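# Rotate the rusty steel cup 180 degrees on its fixture

## Task

Give the rusty steel cup that sits beneath the dial indicator a half turn (180 degrees) on its fixture, so that it stays in that turned position once the robot lets go.

## Robot and tools

Robot: two six-joint arms, left_arm and right_arm, each with a parallel two-finger gripper. Both arms stand on tilted mounting plates held by one metal frame behind them. A plate and its half of the frame count as part of that arm in any 'too close' warning. A camera stand is bolted to the floor behind the arms. The only image sources are the wrist cameras cam_left_wrist and cam_right_wrist, each 504x504 pixels.

Frames. The scene frame has its origin at table-top height, halfway between the two nominal arm bases, with +z up and +x pointing out over the table. left_arm is on the +y side; this has nothing to do with which side of an image it shows up on. The calibrated bases are: left_arm at (-0.046, +0.353, +0.184) m, quat_wxyz (+0.994, -0.080, +0.078, 0); right_arm at (-0.045, -0.256, +0.184) m, quat_wxyz (+0.994, +0.080, +0.078, +0.009). Every hand pose, velocity, target and wrist-camera pose is given in that arm's own base frame. The table and fixed cameras use the scene frame. The fingers point along the gripper's +z axis and open and close along its y axis. end_effector_position is the point between the finger pads, roughly 1 cm behind the tips. Reported poses can be off by a few centimetres, and more at long reach.

The command row. A row is always 14 numbers in [-1, 1], even if only one arm moves. The first 7 are for left_arm and the next 7 for right_arm. For each arm the order is: shoulder, elbow, waist, wrist pitch, wrist yaw, wrist roll, then gripper opening. The six joint numbers are scaled offsets, not poses. They count from that arm's Joint targets as they stood when the action or call began, not from the previous row. Sending the same offset again therefore moves the arm further. A value of 1.0 equals 2.811 rad for the shoulder and waist, 2.53 for the elbow, 2.575 for the wrist pitch, 8.12 for the wrist yaw and 9.528 for the wrist roll. To hold an arm still, give 0 for its joints. The opening is absolute: +1 is fully open and -1 is closed. Always resend the present opening for a gripper you want left alone, because 0 means half open.

Joint ranges in rad, the same on both arms: shoulder 0.000 to 3.142, elbow 0.000 to 3.019, waist -2.880 to 2.880, wrist pitch -1.693 to 1.571, wrist yaw -1.571 to 1.571, wrist roll -2.094 to 2.094. A real end stop can lie up to 0.084 rad either side of these values. An action that pushes a joint more than 0.084 rad beyond its range is refused for both arms. A malformed action is also refused.

execute_actions(actions, cameras). actions is a list of up to 15 actions. Each action is a table of up to 15 rows, one row per 1/30 s step. If a table is shorter, its last row is held, so every action lasts 0.5 s. Images come back only when actions is empty or when cameras names them. Use ["all"], a list of camera names, or []. An unknown camera name invalidates the call. An empty call reports the full state.

move(target, speed, blend, opening_speed, grip_force, blocking, cameras). target is one 14-number row or a list of up to 15 such rows. Every row is an offset from the same current Joint targets, not a chain of offsets. All joints move in step along a planned path. speed is in rad/s for the joint with the farthest to travel: 0.01 to 12.57, default 0.5. You can give one value or one per target. blend is in rad and rounds off intermediate targets; 0 means a full stop at each one. opening_speed is the rate of the gripper command on the -1 to +1 scale per second, at least 0.2. grip_force is the limit per finger pad in newtons, 10 to 50. Give one value or one per arm; it stays set until you change it. Lower forces close more slowly. blocking=false returns after about 0.5 s while the move keeps going. The result ends with a 'move:' line giving the outcome: done, off_target, moving, held or fault, with limits=held if steps were withheld. The planner does not avoid obstacles or the other arm.

wait(seconds 0 to 10, cameras) lets time pass while both arms hold their commands. stop(cameras) brakes a running move. zoom_image(camera, region=[x0,y0,x1,y1]) enlarges part of the newest image from cam_left_wrist or cam_right_wrist. The region can be at most 504 pixels wide and high, measured from the top-left corner. read_manual(section) only returns licence texts. finished_scene(scene = current scene number) ends the scene for good. The cup must already be turned and stay turned without the robot's help.

Reading results. Joint positions, velocities and targets are listed per arm in the joint order above, in rad and rad/s. Each list ends with the finger gap in metres: 0.094 when fully open. 'Joint targets' is the base that your next offsets count from. 'joint sent to its limit' means a joint was clamped at its end stop. 'joint command not followed' means the clearance check altered some steps. Joint torques use the same joint order; numbers 2 and 4 wrap around at ±28 N m. grip_measured uses the opening scale. It can read a little wide when empty, and narrower than the object when squeezing. grip_effort_nm is the gripper motor's effort: negative means closing. Step readings list joint positions during actions. A velocity line reading 'within noise' means that arm is at rest.

Motion limits. Each joint's target can run only a set distance ahead of its measured angle. A target that would move the gripper more than 110 mm from where it is gets scaled back, so large moves may need several actions. Very small turns may not start at all.

Cautions. Do not knock the cup or other parts off the table. Do not drop them or release them while they are still moving. Avoid striking the fixture, the dial indicator or the table hard, and do not press hard with a target set far beyond the contact point. Keep the arms from touching each other, and never close one gripper on the other arm's fingers. Loose objects may get nudged now and then. Holding loads, long reaches or pushing against things heat the motors. MOTOR HOT appears at 85 °C. At 100 °C the arm goes limp for 30 to 60 s or longer, which may come without warning. To stop an arm pressing on something, command its targets back past its measured positions.

Each tool is called after ">>>" by a JSON object that holds its "api" and its "payload".

## Session

>>> {"api": "execute_actions", "payload": {"actions": []}}

Scene clock: 0.00 s.
left_arm: end_effector_position=(+0.3352, -0.1872, +0.0103) grip_measured=+1.000 grip_effort_nm=n/a end_effector_quat_wxyz=(+0.146, +0.423, +0.884, +0.133) | right_arm: end_effector_position=(+0.4345, +0.0950, +0.0157) grip_measured=+1.000 grip_effort_nm=n/a end_effector_quat_wxyz=(+0.439, -0.074, +0.883, +0.149)
Joint names: [shoulder, elbow, waist, wrist pitch, wrist yaw, wrist roll]
Joint positions: left_arm=[1.477 0.687 -0.651 -0.539 -0.32 0.28 0.094] | right_arm=[1.58 0.42 0.125 0.535 -0.234 0.078 0.094]
Joint velocities: within noise
Joint torques (N m): no reading
Motor temperatures (°C): left_arm=[38 31 29 32 31 29 30] | right_arm=[34 37 36 28 29 28 28]
Heat: left arm: hottest shoulder 38 °C; right arm: hottest elbow 37 °C.
Joint targets: left_arm=[1.483 0.700 -0.650 -0.538 -0.319 0.280] | right_arm=[1.585 0.428 0.125 0.538 -0.234 0.078]
Tool commands: left_gripper/opening=+1.0 right_gripper/opening=+1.0

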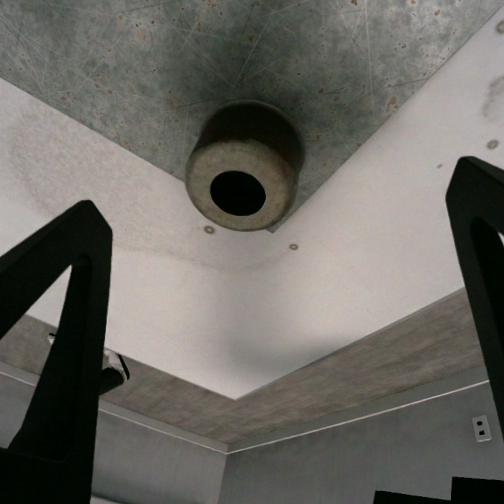

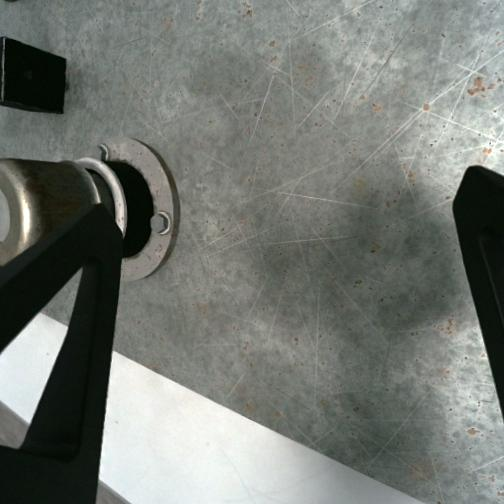

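>>> {"api": "move", "payload": {"target": [[-0.243,0.0395,0.16,0,0,0,1,-0.2793,0.147,-0.1156,-0.3254,0,0,1],[-0.243,0.0395,0.16,0,0,0,1,-0.2793,0.147,-0.1156,-0.3254,-0.1245,-0.1221,1],[-0.243,0.0395,0.16,0,0,0,1,0.1875,0.0877,-0.1156,-0.0035,-0.1245,-0.1221,1]], "speed": 0.9, "blend": 0.1, "cameras": ["all"]}}

Scene clock: 15.77 s.
left_arm: end_effector_position=(+0.3902, -0.0296, +0.3079) grip_measured=+1.000 grip_effort_nm=-0.02 end_effector_quat_wxyz=(+0.470, +0.138, +0.858, +0.155) | right_arm: end_effector_position=(+0.4192, +0.0858, -0.0600) grip_measured=+1.000 grip_effort_nm=0.01 end_effector_quat_wxyz=(+0.532, -0.493, +0.621, +0.296)
Joint names: [shoulder, elbow, waist, wrist pitch, wrist yaw, wrist roll]
Joint positions: left_arm=[0.792 0.763 -0.215 -0.539 -0.32 0.28 0.094] | right_arm=[2.098 0.65 -0.192 0.515 -1.243 -1.07 0.094]
Joint torques (N m): left_arm=[-4.37 14.13 0.5 1.46 0.11 -0.01] | right_arm=[-9.35 -0.08 0.26 1.32 -0.7 -0.02]
Heat: left arm: hottest shoulder 38 °C; right arm: hottest elbow 38 °C.
Joint targets: left_arm=[0.800 0.800 -0.200 -0.538 -0.319 0.280] | right_arm=[2.112 0.650 -0.200 0.528 -1.245 -1.085]
move: off_target (left_arm); left_arm: the elbow is farthest, 0.037 rad from its target

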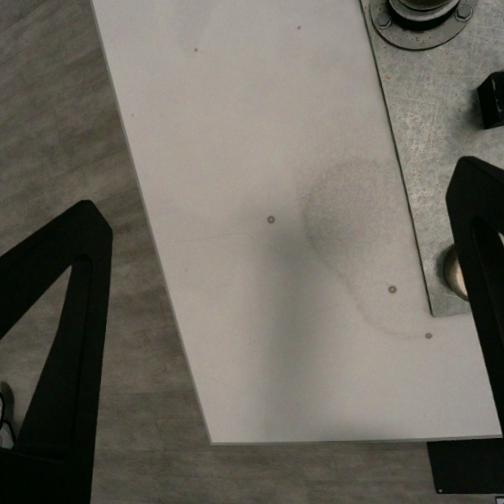

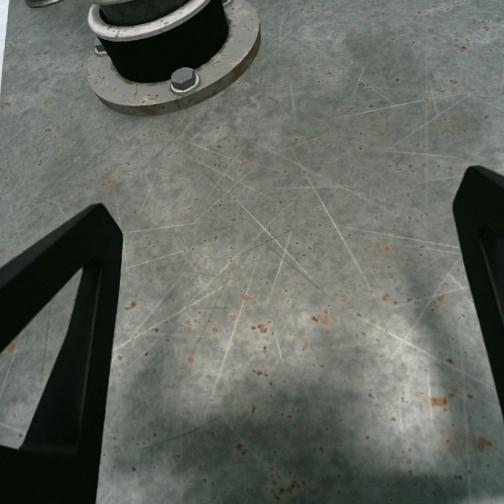

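>>> {"api": "move", "payload": {"target": [0,0,-0.1779,0.0924,0.0393,-0.0294,1,0.0695,-0.0091,0.1498,0.2765,0.0312,0.0539,1], "speed": 0.5, "cameras": ["all"]}}

>>> {"api": "zoom_image", "payload": {"camera": "cam_left_wrist", "region": [130, 180, 380, 380]}}

Scene clock: 43.00 s.
left_arm: end_effector_position=(+0.3241, -0.2660, +0.3525) grip_measured=+1.000 grip_effort_nm=-0.02 end_effector_quat_wxyz=(+0.542, +0.278, +0.770, -0.190) | right_arm: end_effector_position=(+0.4030, +0.2384, -0.0767) grip_measured=+1.000 grip_effort_nm=0.01 end_effector_quat_wxyz=(+0.543, -0.528, +0.577, +0.306)
Joint names: [shoulder, elbow, waist, wrist pitch, wrist yaw, wrist roll]
Joint positions: left_arm=[0.792 0.763 -0.687 -0.317 -0.003 0.008 0.094] | right_arm=[2.28 0.634 0.218 1.225 -0.995 -0.588 0.094]
Joint torques (N m): left_arm=[-3.19 14.45 -2.02 2.25 0.42 -0.05] | right_arm=[-9 -1.4 1.85 2.17 -0.25 0.32]
Motor temperatures (°C): left_arm=[38 36 29 32 31 29 30] | right_arm=[35 37 36 28 30 27 28]
Heat: left arm: hottest shoulder 38 °C; right arm: hottest elbow 37 °C.
Joint targets: left_arm=[0.800 0.800 -0.700 -0.300 0.000 0.000] | right_arm=[2.307 0.627 0.221 1.240 -0.991 -0.572]
move: off_target (left_arm); left_arm: the elbow is farthest, 0.037 rad from its target

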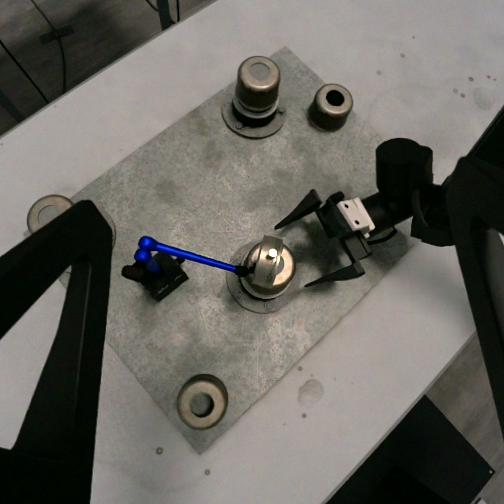

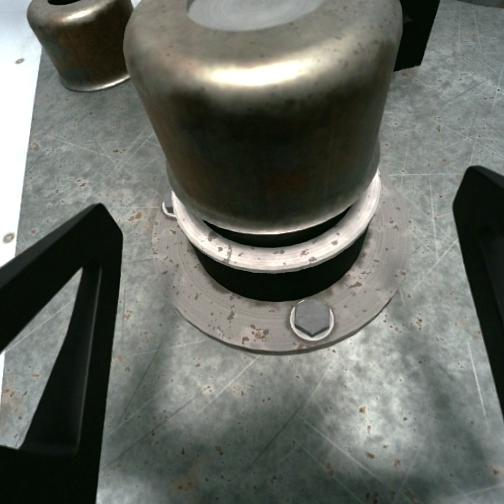

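Scaled by 2.016 from the camera's 504x504 image, which has a finer 720x720 frame.

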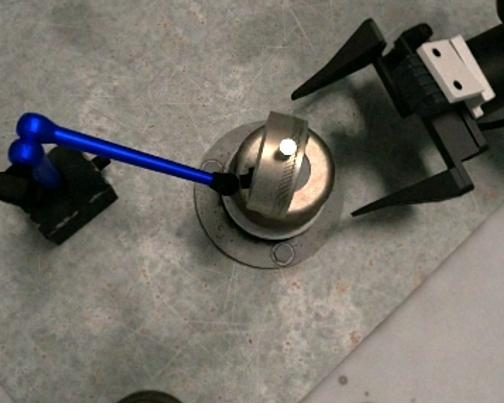

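>>> {"api": "move", "payload": {"target": [[0,0,0,0,0,0,1,0.0203,0.0411,0.0459,0.0074,0.0145,0.0088,1],[0,0,0,0,0,0,1,0.0441,0.0213,0.0704,0.1056,0.0472,0.0228,1]], "speed": [0.06,0.25], "cameras": ["all"]}}

>>> {"api": "zoom_image", "payload": {"camera": "cam_left_wrist", "region": [180, 200, 330, 330]}}

>>> {"api": "zoom_image", "payload": {"camera": "cam_right_wrist", "region": [0, 0, 504, 400]}}

Scene clock: 54.70 s.
left_arm: end_effector_position=(+0.3241, -0.2660, +0.3525) grip_measured=+1.000 grip_effort_nm=-0.03 end_effector_quat_wxyz=(+0.542, +0.278, +0.770, -0.191) | right_arm: end_effector_position=(+0.4222, +0.2923, -0.0906) grip_measured=+1.000 grip_effort_nm=0.01 end_effector_quat_wxyz=(+0.591, -0.457, +0.617, +0.247)
Joint names: [shoulder, elbow, waist, wrist pitch, wrist yaw, wrist roll]
Joint positions: left_arm=[0.792 0.763 -0.687 -0.317 -0.003 0.008 0.094] | right_arm=[2.404 0.688 0.411 1.495 -0.611 -0.37 0.094]
Joint torques (N m): left_arm=[-3.25 14.45 -2.02 2.28 0.42 -0.06] | right_arm=[-9.52 -1.42 3.08 2.48 -0.11 0.33]
Heat: left arm: hottest shoulder 38 °C; right arm: hottest elbow 37 °C.
Joint targets: left_arm=[0.800 0.800 -0.700 -0.300 0.000 0.000] | right_arm=[2.432 0.681 0.419 1.512 -0.608 -0.354]
move: off_target (left_arm); left_arm: the elbow is farthest, 0.037 rad from its target

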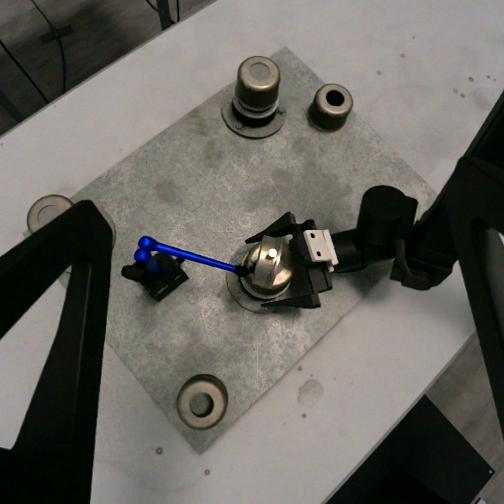

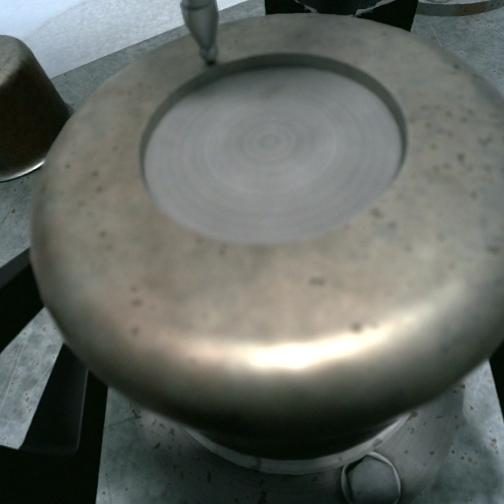

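Scaled by 3.360 from the camera's 504x504 image, which has a finer 720x720 frame.

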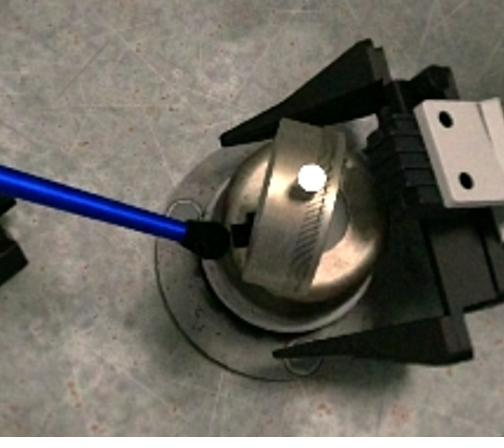

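Scaled by 1.000.

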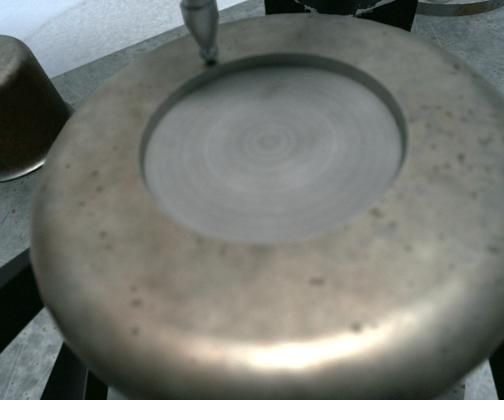

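>>> {"api": "move", "payload": {"target": [0,0,0,0,0,0,1,0.0008,-0.0072,-0.0046,0.0085,0,0,1], "speed": 0.2, "cameras": ["cam_right_wrist"]}}

>>> {"api": "move", "payload": {"target": [0,0,0,0,0,0,1,0,0,0,0,0,0,0.45], "opening_speed": 0.4, "cameras": ["cam_right_wrist"]}}

Scene clock: 76.80 s.
left_arm: end_effector_position=(+0.3241, -0.2660, +0.3525) grip_measured=+1.000 grip_effort_nm=-0.02 end_effector_quat_wxyz=(+0.542, +0.278, +0.770, -0.191) | right_arm: end_effector_position=(+0.4161, +0.2896, -0.0895) grip_measured=+1.000 grip_effort_nm=0.01 end_effector_quat_wxyz=(+0.592, -0.457, +0.616, +0.247)
Joint names: [shoulder, elbow, waist, wrist pitch, wrist yaw, wrist roll]
Joint positions: left_arm=[0.792 0.763 -0.687 -0.317 -0.003 0.008 0.094] | right_arm=[2.406 0.671 0.411 1.517 -0.611 -0.37 0.094]
Joint torques (N m): left_arm=[-3.19 14.43 -2.08 2.25 0.42 -0.06] | right_arm=[-9.23 -1.72 1.79 2.43 -0.12 0.33]
Heat: left arm: hottest elbow 39 °C; right arm: hottest elbow 37 °C.
Joint targets: left_arm=[0.800 0.800 -0.700 -0.300 0.000 0.000] | right_arm=[2.434 0.663 0.406 1.534 -0.608 -0.355]
move: off_target (left_arm); left_arm: the elbow is farthest, 0.037 rad from its target
Images, in order (width x height): cam_right_wrist 504x504.

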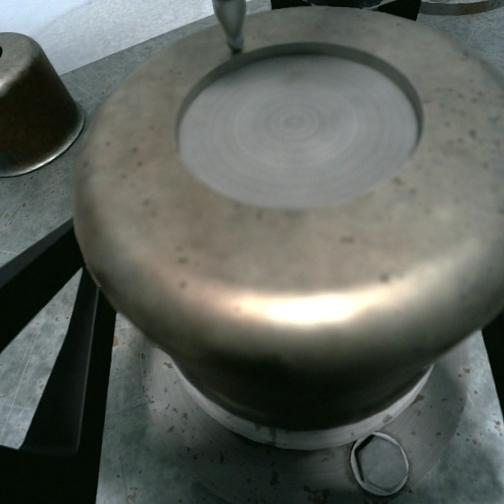

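Scene clock: 78.40 s.
left_arm: end_effector_position=(+0.3241, -0.2660, +0.3525) grip_measured=+1.000 grip_effort_nm=-0.02 end_effector_quat_wxyz=(+0.542, +0.278, +0.770, -0.191) | right_arm: end_effector_position=(+0.4185, +0.2875, -0.0888) grip_measured=+0.549 grip_effort_nm=-0.98 end_effector_quat_wxyz=(+0.595, -0.454, +0.618, +0.242)
Joint names: [shoulder, elbow, waist, wrist pitch, wrist yaw, wrist roll]
Joint positions: left_arm=[0.792 0.763 -0.687 -0.317 -0.003 0.008 0.094] | right_arm=[2.406 0.671 0.408 1.521 -0.601 -0.37 0.073]
Joint torques (N m): left_arm=[-3.19 14.45 -2.02 2.28 0.42 -0.06] | right_arm=[-8.94 -1.7 2.02 2.28 -0.46 0.34]
Heat: left arm: hottest elbow 39 °C; right arm: hottest elbow 37 °C.
Joint targets: left_arm=[0.800 0.800 -0.700 -0.300 0.000 0.000] | right_arm=[2.434 0.663 0.406 1.534 -0.608 -0.355]
move: off_target (left_arm); left_arm: the elbow is farthest, 0.037 rad from its target
Images, in order (width x height): cam_right_wrist 504x504.

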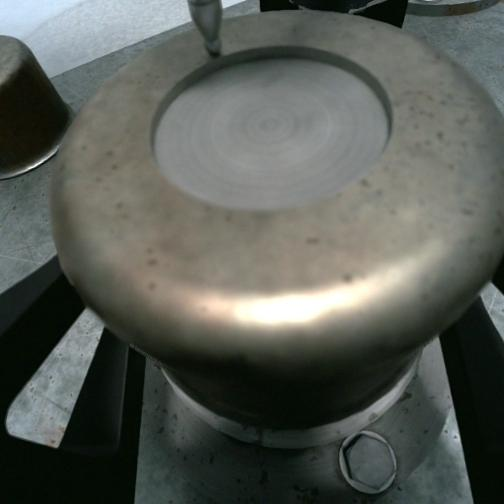

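>>> {"api": "move", "payload": {"target": [[0,0,0,0,0,0,1,-0.0249,0.019,-0.0249,-0.099,-0.0326,-0.014,0.45],[0,0,0,0,0,0,1,-0.0505,0.0518,-0.0409,-0.2571,-0.0596,-0.0401,0.45],[0,0,0,0,0,0,1,-0.0669,0.1134,-0.048,-0.5254,-0.0767,-0.0907,0.45],[0,0,0,0,0,0,1,-0.0434,0.2186,-0.0484,-0.8633,-0.0776,-0.1602,0.45]], "speed": 0.45, "blend": [0.08,0.1,0.12,0], "cameras": ["cam_right_wrist"]}}

>>> {"api": "move", "payload": {"target": [0,0,0,0,0,0,1,0,0,0,0,0,0,1], "opening_speed": 0.8, "cameras": ["cam_right_wrist"]}}

Scene clock: 92.30 s.
left_arm: end_effector_position=(+0.3241, -0.2660, +0.3525) grip_measured=+1.000 grip_effort_nm=-0.02 end_effector_quat_wxyz=(+0.542, +0.278, +0.770, -0.191) | right_arm: end_effector_position=(+0.4172, +0.2880, -0.0881) grip_measured=+0.548 grip_effort_nm=-1.01 end_effector_quat_wxyz=(-0.368, +0.687, -0.430, -0.455)
Joint names: [shoulder, elbow, waist, wrist pitch, wrist yaw, wrist roll]
Joint positions: left_arm=[0.792 0.763 -0.687 -0.317 -0.003 0.008 0.094] | right_arm=[2.276 1.204 0.274 -0.671 -1.246 -1.873 0.073]
Joint torques (N m): left_arm=[-3.19 14.45 -2.08 2.28 0.42 -0.05] | right_arm=[-11.81 4.08 2.43 -1.09 -0.44 0.1]
Heat: left arm: hottest elbow 40 °C; right arm: hottest elbow 37 °C.
Joint targets: left_arm=[0.800 0.800 -0.700 -0.300 0.000 0.000] | right_arm=[2.312 1.216 0.270 -0.689 -1.238 -1.881]
move: off_target (left_arm, right_arm); left_arm: the elbow is farthest, 0.037 rad from its target; right_arm: the shoulder is farthest, 0.036 rad from its target
Images, in order (width x height): cam_right_wrist 504x504.

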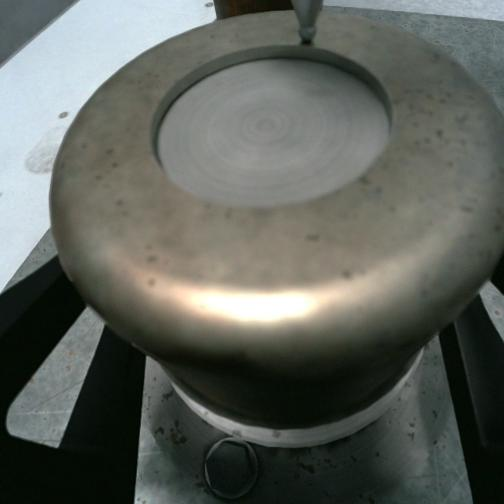

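Scene clock: 93.37 s.
left_arm: end_effector_position=(+0.3241, -0.2660, +0.3525) grip_measured=+1.000 grip_effort_nm=-0.02 end_effector_quat_wxyz=(+0.542, +0.278, +0.770, -0.191) | right_arm: end_effector_position=(+0.4156, +0.2873, -0.0903) grip_measured=+0.997 grip_effort_nm=0.15 end_effector_quat_wxyz=(-0.364, +0.686, -0.433, -0.457)
Joint names: [shoulder, elbow, waist, wrist pitch, wrist yaw, wrist roll]
Joint positions: left_arm=[0.792 0.763 -0.687 -0.317 -0.003 0.008 0.094] | right_arm=[2.28 1.205 0.274 -0.679 -1.242 -1.873 0.094]
Joint torques (N m): left_arm=[-3.19 14.43 -2.02 2.26 0.42 -0.06] | right_arm=[-12.04 3.99 2.37 -0.81 -0.54 0.08]
Heat: left arm: hottest elbow 40 °C; right arm: hottest elbow 37 °C.
Joint targets: left_arm=[0.800 0.800 -0.700 -0.300 0.000 0.000] | right_arm=[2.312 1.216 0.270 -0.689 -1.238 -1.881]
move: off_target (left_arm); left_arm: the elbow is farthest, 0.037 rad from its target
Images, in order (width x height): cam_right_wrist 504x504.

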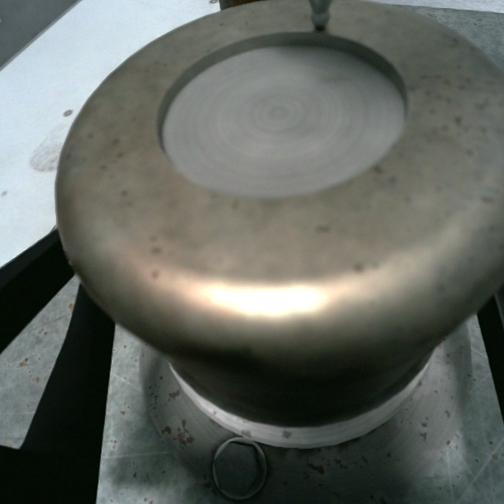

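>>> {"api": "move", "payload": {"target": [[0,0,0,0,0,0,1,-0.0235,-0.1051,0.0004,0.3379,0.0009,0.0695,1],[0,0,0,0,0,0,1,-0.0071,-0.1668,0.0075,0.6062,0.018,0.1201,1],[0,0,0,0,0,0,1,0.0189,-0.1996,0.0235,0.7643,0.045,0.1462,1],[0,0,0,0,0,0,1,0.0434,-0.2186,0.0484,0.8633,0.0776,0.1602,0.45]], "speed": 0.6, "blend": [0.12,0.12,0.1,0], "opening_speed": 0.6, "cameras": ["cam_right_wrist"]}}

>>> {"api": "move", "payload": {"target": [[0,0,0,0,0,0,1,-0.0249,0.019,-0.0249,-0.099,-0.0326,-0.014,0.45],[0,0,0,0,0,0,1,-0.0505,0.0518,-0.0409,-0.2571,-0.0596,-0.0401,0.45],[0,0,0,0,0,0,1,-0.0669,0.1134,-0.048,-0.5254,-0.0767,-0.0907,0.45],[0,0,0,0,0,0,1,-0.0434,0.2186,-0.0484,-0.8633,-0.0776,-0.1602,1]], "speed": 0.5, "blend": [0.08,0.1,0.12,0], "opening_speed": 0.7, "cameras": ["cam_right_wrist"]}}

>>> {"api": "move", "payload": {"target": [[0,0,0,0,0,0,1,-0.0235,-0.1051,0.0004,0.3379,0.0009,0.0695,1],[0,0,0,0,0,0,1,-0.0071,-0.1668,0.0075,0.6062,0.018,0.1201,1],[0,0,0,0,0,0,1,0.0189,-0.1996,0.0235,0.7643,0.045,0.1462,1],[0,0,0,0,0,0,1,0.0434,-0.2186,0.0484,0.8633,0.0776,0.1602,0.45]], "speed": 0.6, "blend": [0.12,0.12,0.1,0], "opening_speed": 0.6, "cameras": ["cam_right_wrist"]}}

Scene clock: 108.37 s.
left_arm: end_effector_position=(+0.3241, -0.2660, +0.3525) grip_measured=+1.000 grip_effort_nm=-0.02 end_effector_quat_wxyz=(+0.542, +0.278, +0.770, -0.191) | right_arm: end_effector_position=(+0.4185, +0.2848, -0.0901) grip_measured=+0.551 grip_effort_nm=-0.96 end_effector_quat_wxyz=(+0.593, -0.454, +0.619, +0.244)
Joint names: [shoulder, elbow, waist, wrist pitch, wrist yaw, wrist roll]
Joint positions: left_arm=[0.792 0.763 -0.687 -0.317 -0.003 0.008 0.094] | right_arm=[2.407 0.669 0.4 1.517 -0.611 -0.37 0.073]
Joint torques (N m): left_arm=[-3.19 14.43 -2.02 2.26 0.42 -0.06] | right_arm=[-9.11 -1.58 2.67 2.43 -0.11 0.32]
Motor temperatures (°C): left_arm=[37 41 29 32 31 28 29] | right_arm=[36 37 35 28 29 27 28]
Heat: left arm: hottest elbow 41 °C; right arm: hottest elbow 37 °C.
Joint targets: left_arm=[0.800 0.800 -0.700 -0.300 0.000 0.000] | right_arm=[2.434 0.663 0.406 1.534 -0.608 -0.355]
move: off_target (left_arm); left_arm: the elbow is farthest, 0.037 rad from its target
Images, in order (width x height): cam_right_wrist 504x504.

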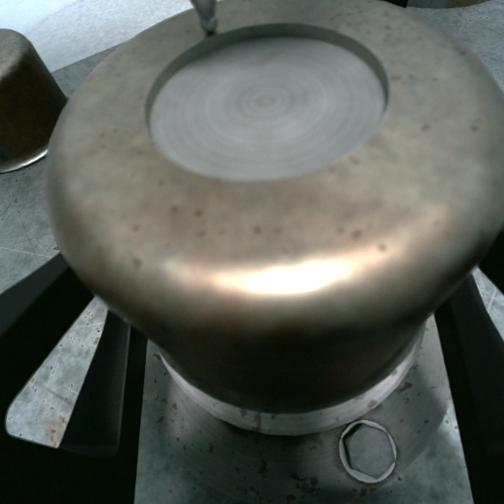

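Scene clock: 114.67 s.
left_arm: end_effector_position=(+0.3241, -0.2660, +0.3525) grip_measured=+1.000 grip_effort_nm=-0.02 end_effector_quat_wxyz=(+0.542, +0.278, +0.770, -0.191) | right_arm: end_effector_position=(+0.4175, +0.2848, -0.0901) grip_measured=+0.997 grip_effort_nm=0.15 end_effector_quat_wxyz=(-0.364, +0.684, -0.436, -0.457)
Joint names: [shoulder, elbow, waist, wrist pitch, wrist yaw, wrist roll]
Joint positions: left_arm=[0.792 0.763 -0.687 -0.317 -0.003 0.008 0.094] | right_arm=[2.279 1.205 0.268 -0.678 -1.242 -1.869 0.094]
Joint torques (N m): left_arm=[-3.19 14.43 -2.02 2.26 0.42 -0.06] | right_arm=[-11.87 3.93 2.84 -0.76 -0.56 0.03]
Heat: left arm: hottest elbow 41 °C; right arm: hottest elbow 37 °C.
Joint targets: left_arm=[0.800 0.800 -0.700 -0.300 0.000 0.000] | right_arm=[2.312 1.216 0.270 -0.689 -1.238 -1.881]
move: off_target (left_arm); left_arm: the elbow is farthest, 0.037 rad from its target
Images, in order (width x height): cam_right_wrist 504x504.

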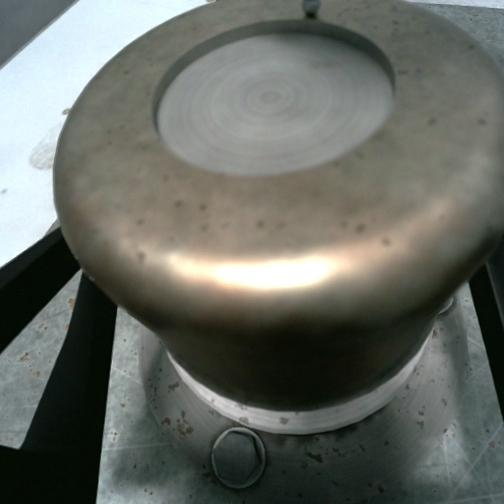

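Scene clock: 120.37 s.
left_arm: end_effector_position=(+0.3241, -0.2660, +0.3525) grip_measured=+1.000 grip_effort_nm=-0.02 end_effector_quat_wxyz=(+0.542, +0.278, +0.770, -0.191) | right_arm: end_effector_position=(+0.4185, +0.2848, -0.0901) grip_measured=+0.551 grip_effort_nm=-0.96 end_effector_quat_wxyz=(+0.593, -0.454, +0.619, +0.244)
Joint names: [shoulder, elbow, waist, wrist pitch, wrist yaw, wrist roll]
Joint positions: left_arm=[0.792 0.763 -0.687 -0.317 -0.003 0.008 0.094] | right_arm=[2.407 0.669 0.4 1.517 -0.611 -0.37 0.073]
Joint torques (N m): left_arm=[-3.19 14.45 -2.08 2.26 0.42 -0.06] | right_arm=[-9.11 -1.63 2.78 2.45 -0.1 0.32]
Heat: left arm: hottest elbow 42 °C; right arm: hottest elbow 37 °C.
Joint targets: left_arm=[0.800 0.800 -0.700 -0.300 0.000 0.000] | right_arm=[2.434 0.663 0.406 1.534 -0.608 -0.355]
move: off_target (left_arm); left_arm: the elbow is farthest, 0.037 rad from its target
Images, in order (width x height): cam_right_wrist 504x504.

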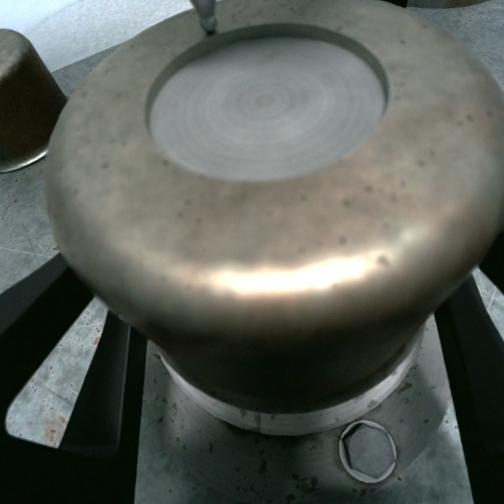

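>>> {"api": "move", "payload": {"target": [[0,0,0,0,0,0,1,-0.0249,0.019,-0.0249,-0.099,-0.0326,-0.014,0.45],[0,0,0,0,0,0,1,-0.0505,0.0518,-0.0409,-0.2571,-0.0596,-0.0401,0.45],[0,0,0,0,0,0,1,-0.0669,0.1134,-0.048,-0.5254,-0.0767,-0.0907,0.45],[0,0,0,0,0,0,1,-0.0434,0.2186,-0.0484,-0.8633,-0.0776,-0.1602,1]], "speed": 0.5, "blend": [0.08,0.1,0.12,0], "opening_speed": 0.7, "cameras": ["cam_right_wrist"]}}

>>> {"api": "move", "payload": {"target": [[0,0,0,0,0,0,1,-0.0235,-0.1051,0.0004,0.3379,0.0009,0.0695,1],[0,0,0,0,0,0,1,-0.0071,-0.1668,0.0075,0.6062,0.018,0.1201,1],[0,0,0,0,0,0,1,0.0059,-0.186,0.0155,0.695,0.0305,0.1353,0.45]], "speed": 0.6, "blend": [0.12,0.08,0], "opening_speed": 0.6, "cameras": ["cam_right_wrist"]}}

Scene clock: 135.87 s.
left_arm: end_effector_position=(+0.3241, -0.2660, +0.3525) grip_measured=+1.000 grip_effort_nm=-0.02 end_effector_quat_wxyz=(+0.542, +0.278, +0.770, -0.191) | right_arm: end_effector_position=(+0.4174, +0.2850, -0.0901) grip_measured=+0.997 grip_effort_nm=0.15 end_effector_quat_wxyz=(-0.364, +0.684, -0.436, -0.457)
Joint names: [shoulder, elbow, waist, wrist pitch, wrist yaw, wrist roll]
Joint positions: left_arm=[0.792 0.763 -0.687 -0.317 -0.003 0.008 0.094] | right_arm=[2.279 1.205 0.268 -0.678 -1.242 -1.869 0.094]
Joint torques (N m): left_arm=[-3.14 14.43 -2.08 2.26 0.42 -0.06] | right_arm=[-11.87 3.92 3.08 -0.8 -0.54 0.03]
Heat: left arm: hottest elbow 42 °C; right arm: hottest elbow 37 °C.
Joint targets: left_arm=[0.800 0.800 -0.700 -0.300 0.000 0.000] | right_arm=[2.312 1.216 0.270 -0.689 -1.238 -1.881]
move: off_target (left_arm); left_arm: the elbow is farthest, 0.037 rad from its target
Images, in order (width x height): cam_right_wrist 504x504.

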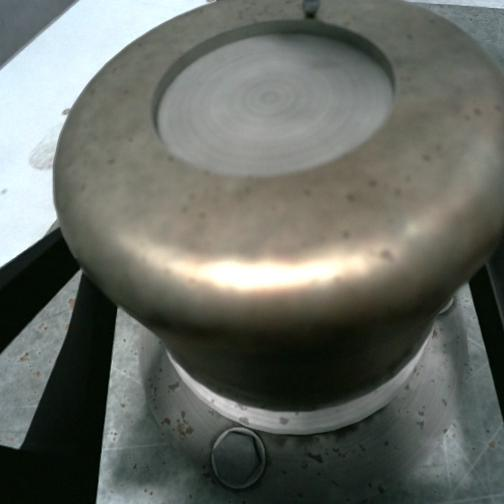

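Scene clock: 140.87 s.
left_arm: end_effector_position=(+0.3241, -0.2660, +0.3525) grip_measured=+1.000 grip_effort_nm=-0.02 end_effector_quat_wxyz=(+0.542, +0.278, +0.770, -0.191) | right_arm: end_effector_position=(+0.4185, +0.2840, -0.0906) grip_measured=+0.551 grip_effort_nm=-0.96 end_effector_quat_wxyz=(+0.518, -0.554, +0.562, +0.330)
Joint names: [shoulder, elbow, waist, wrist pitch, wrist yaw, wrist roll]
Joint positions: left_arm=[0.792 0.763 -0.687 -0.317 -0.003 0.008 0.094] | right_arm=[2.301 0.751 0.306 1.087 -0.99 -0.607 0.073]
Joint torques (N m): left_arm=[-3.19 14.43 -2.08 2.28 0.42 -0.05] | right_arm=[-9.99 -0.24 2.78 1.98 -0.43 0.32]
Heat: left arm: hottest elbow 42 °C; right arm: hottest shoulder 37 °C.
Joint targets: left_arm=[0.800 0.800 -0.700 -0.300 0.000 0.000] | right_arm=[2.328 0.745 0.313 1.101 -0.991 -0.592]
move: off_target (left_arm); left_arm: the elbow is farthest, 0.037 rad from its target
Images, in order (width x height): cam_right_wrist 504x504.

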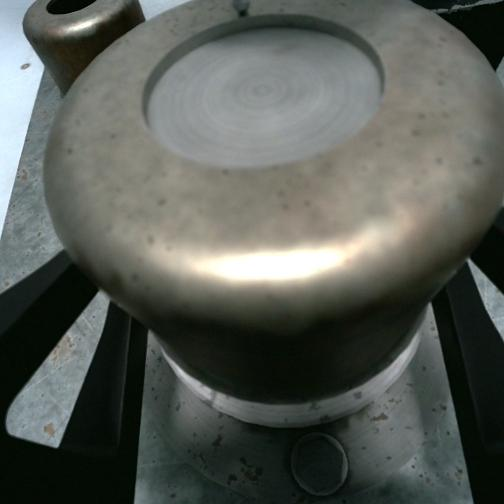

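>>> {"api": "move", "payload": {"target": [[0,0,0,0,0,0,1,-0.013,0.0192,-0.008,-0.0888,-0.0125,-0.0152,0.45],[0,0,0,0,0,0,1,-0.0294,0.0809,-0.0151,-0.3571,-0.0296,-0.0658,0.45],[0,0,0,0,0,0,1,-0.0059,0.186,-0.0155,-0.695,-0.0305,-0.1353,1]], "speed": 0.5, "blend": [0.08,0.12,0], "opening_speed": 0.7, "cameras": ["cam_right_wrist"]}}

Scene clock: 149.23 s.
left_arm: end_effector_position=(+0.3241, -0.2660, +0.3525) grip_measured=+1.000 grip_effort_nm=-0.02 end_effector_quat_wxyz=(+0.542, +0.278, +0.770, -0.191) | right_arm: end_effector_position=(+0.4183, +0.2835, -0.0902) grip_measured=+0.997 grip_effort_nm=0.15 end_effector_quat_wxyz=(-0.364, +0.683, -0.438, -0.456)
Joint names: [shoulder, elbow, waist, wrist pitch, wrist yaw, wrist roll]
Joint positions: left_arm=[0.792 0.763 -0.687 -0.317 -0.003 0.008 0.094] | right_arm=[2.279 1.205 0.265 -0.679 -1.241 -1.867 0.094]
Joint torques (N m): left_arm=[-3.19 14.46 -2.02 2.26 0.42 -0.06] | right_arm=[-11.99 3.89 3.19 -0.8 -0.58 0]
Heat: left arm: hottest elbow 43 °C; right arm: hottest shoulder 37 °C.
Joint targets: left_arm=[0.800 0.800 -0.700 -0.300 0.000 0.000] | right_arm=[2.312 1.216 0.270 -0.689 -1.238 -1.881]
move: off_target (left_arm); left_arm: the elbow is farthest, 0.037 rad from its target
Images, in order (width x height): cam_right_wrist 504x504.

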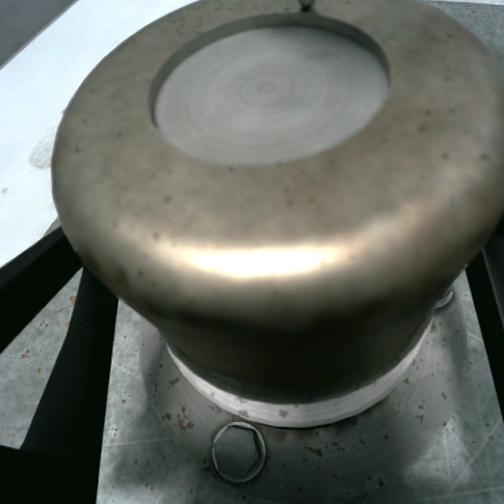

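>>> {"api": "finished_scene", "payload": {"scene": 2}}

The scene is finished: the task was done.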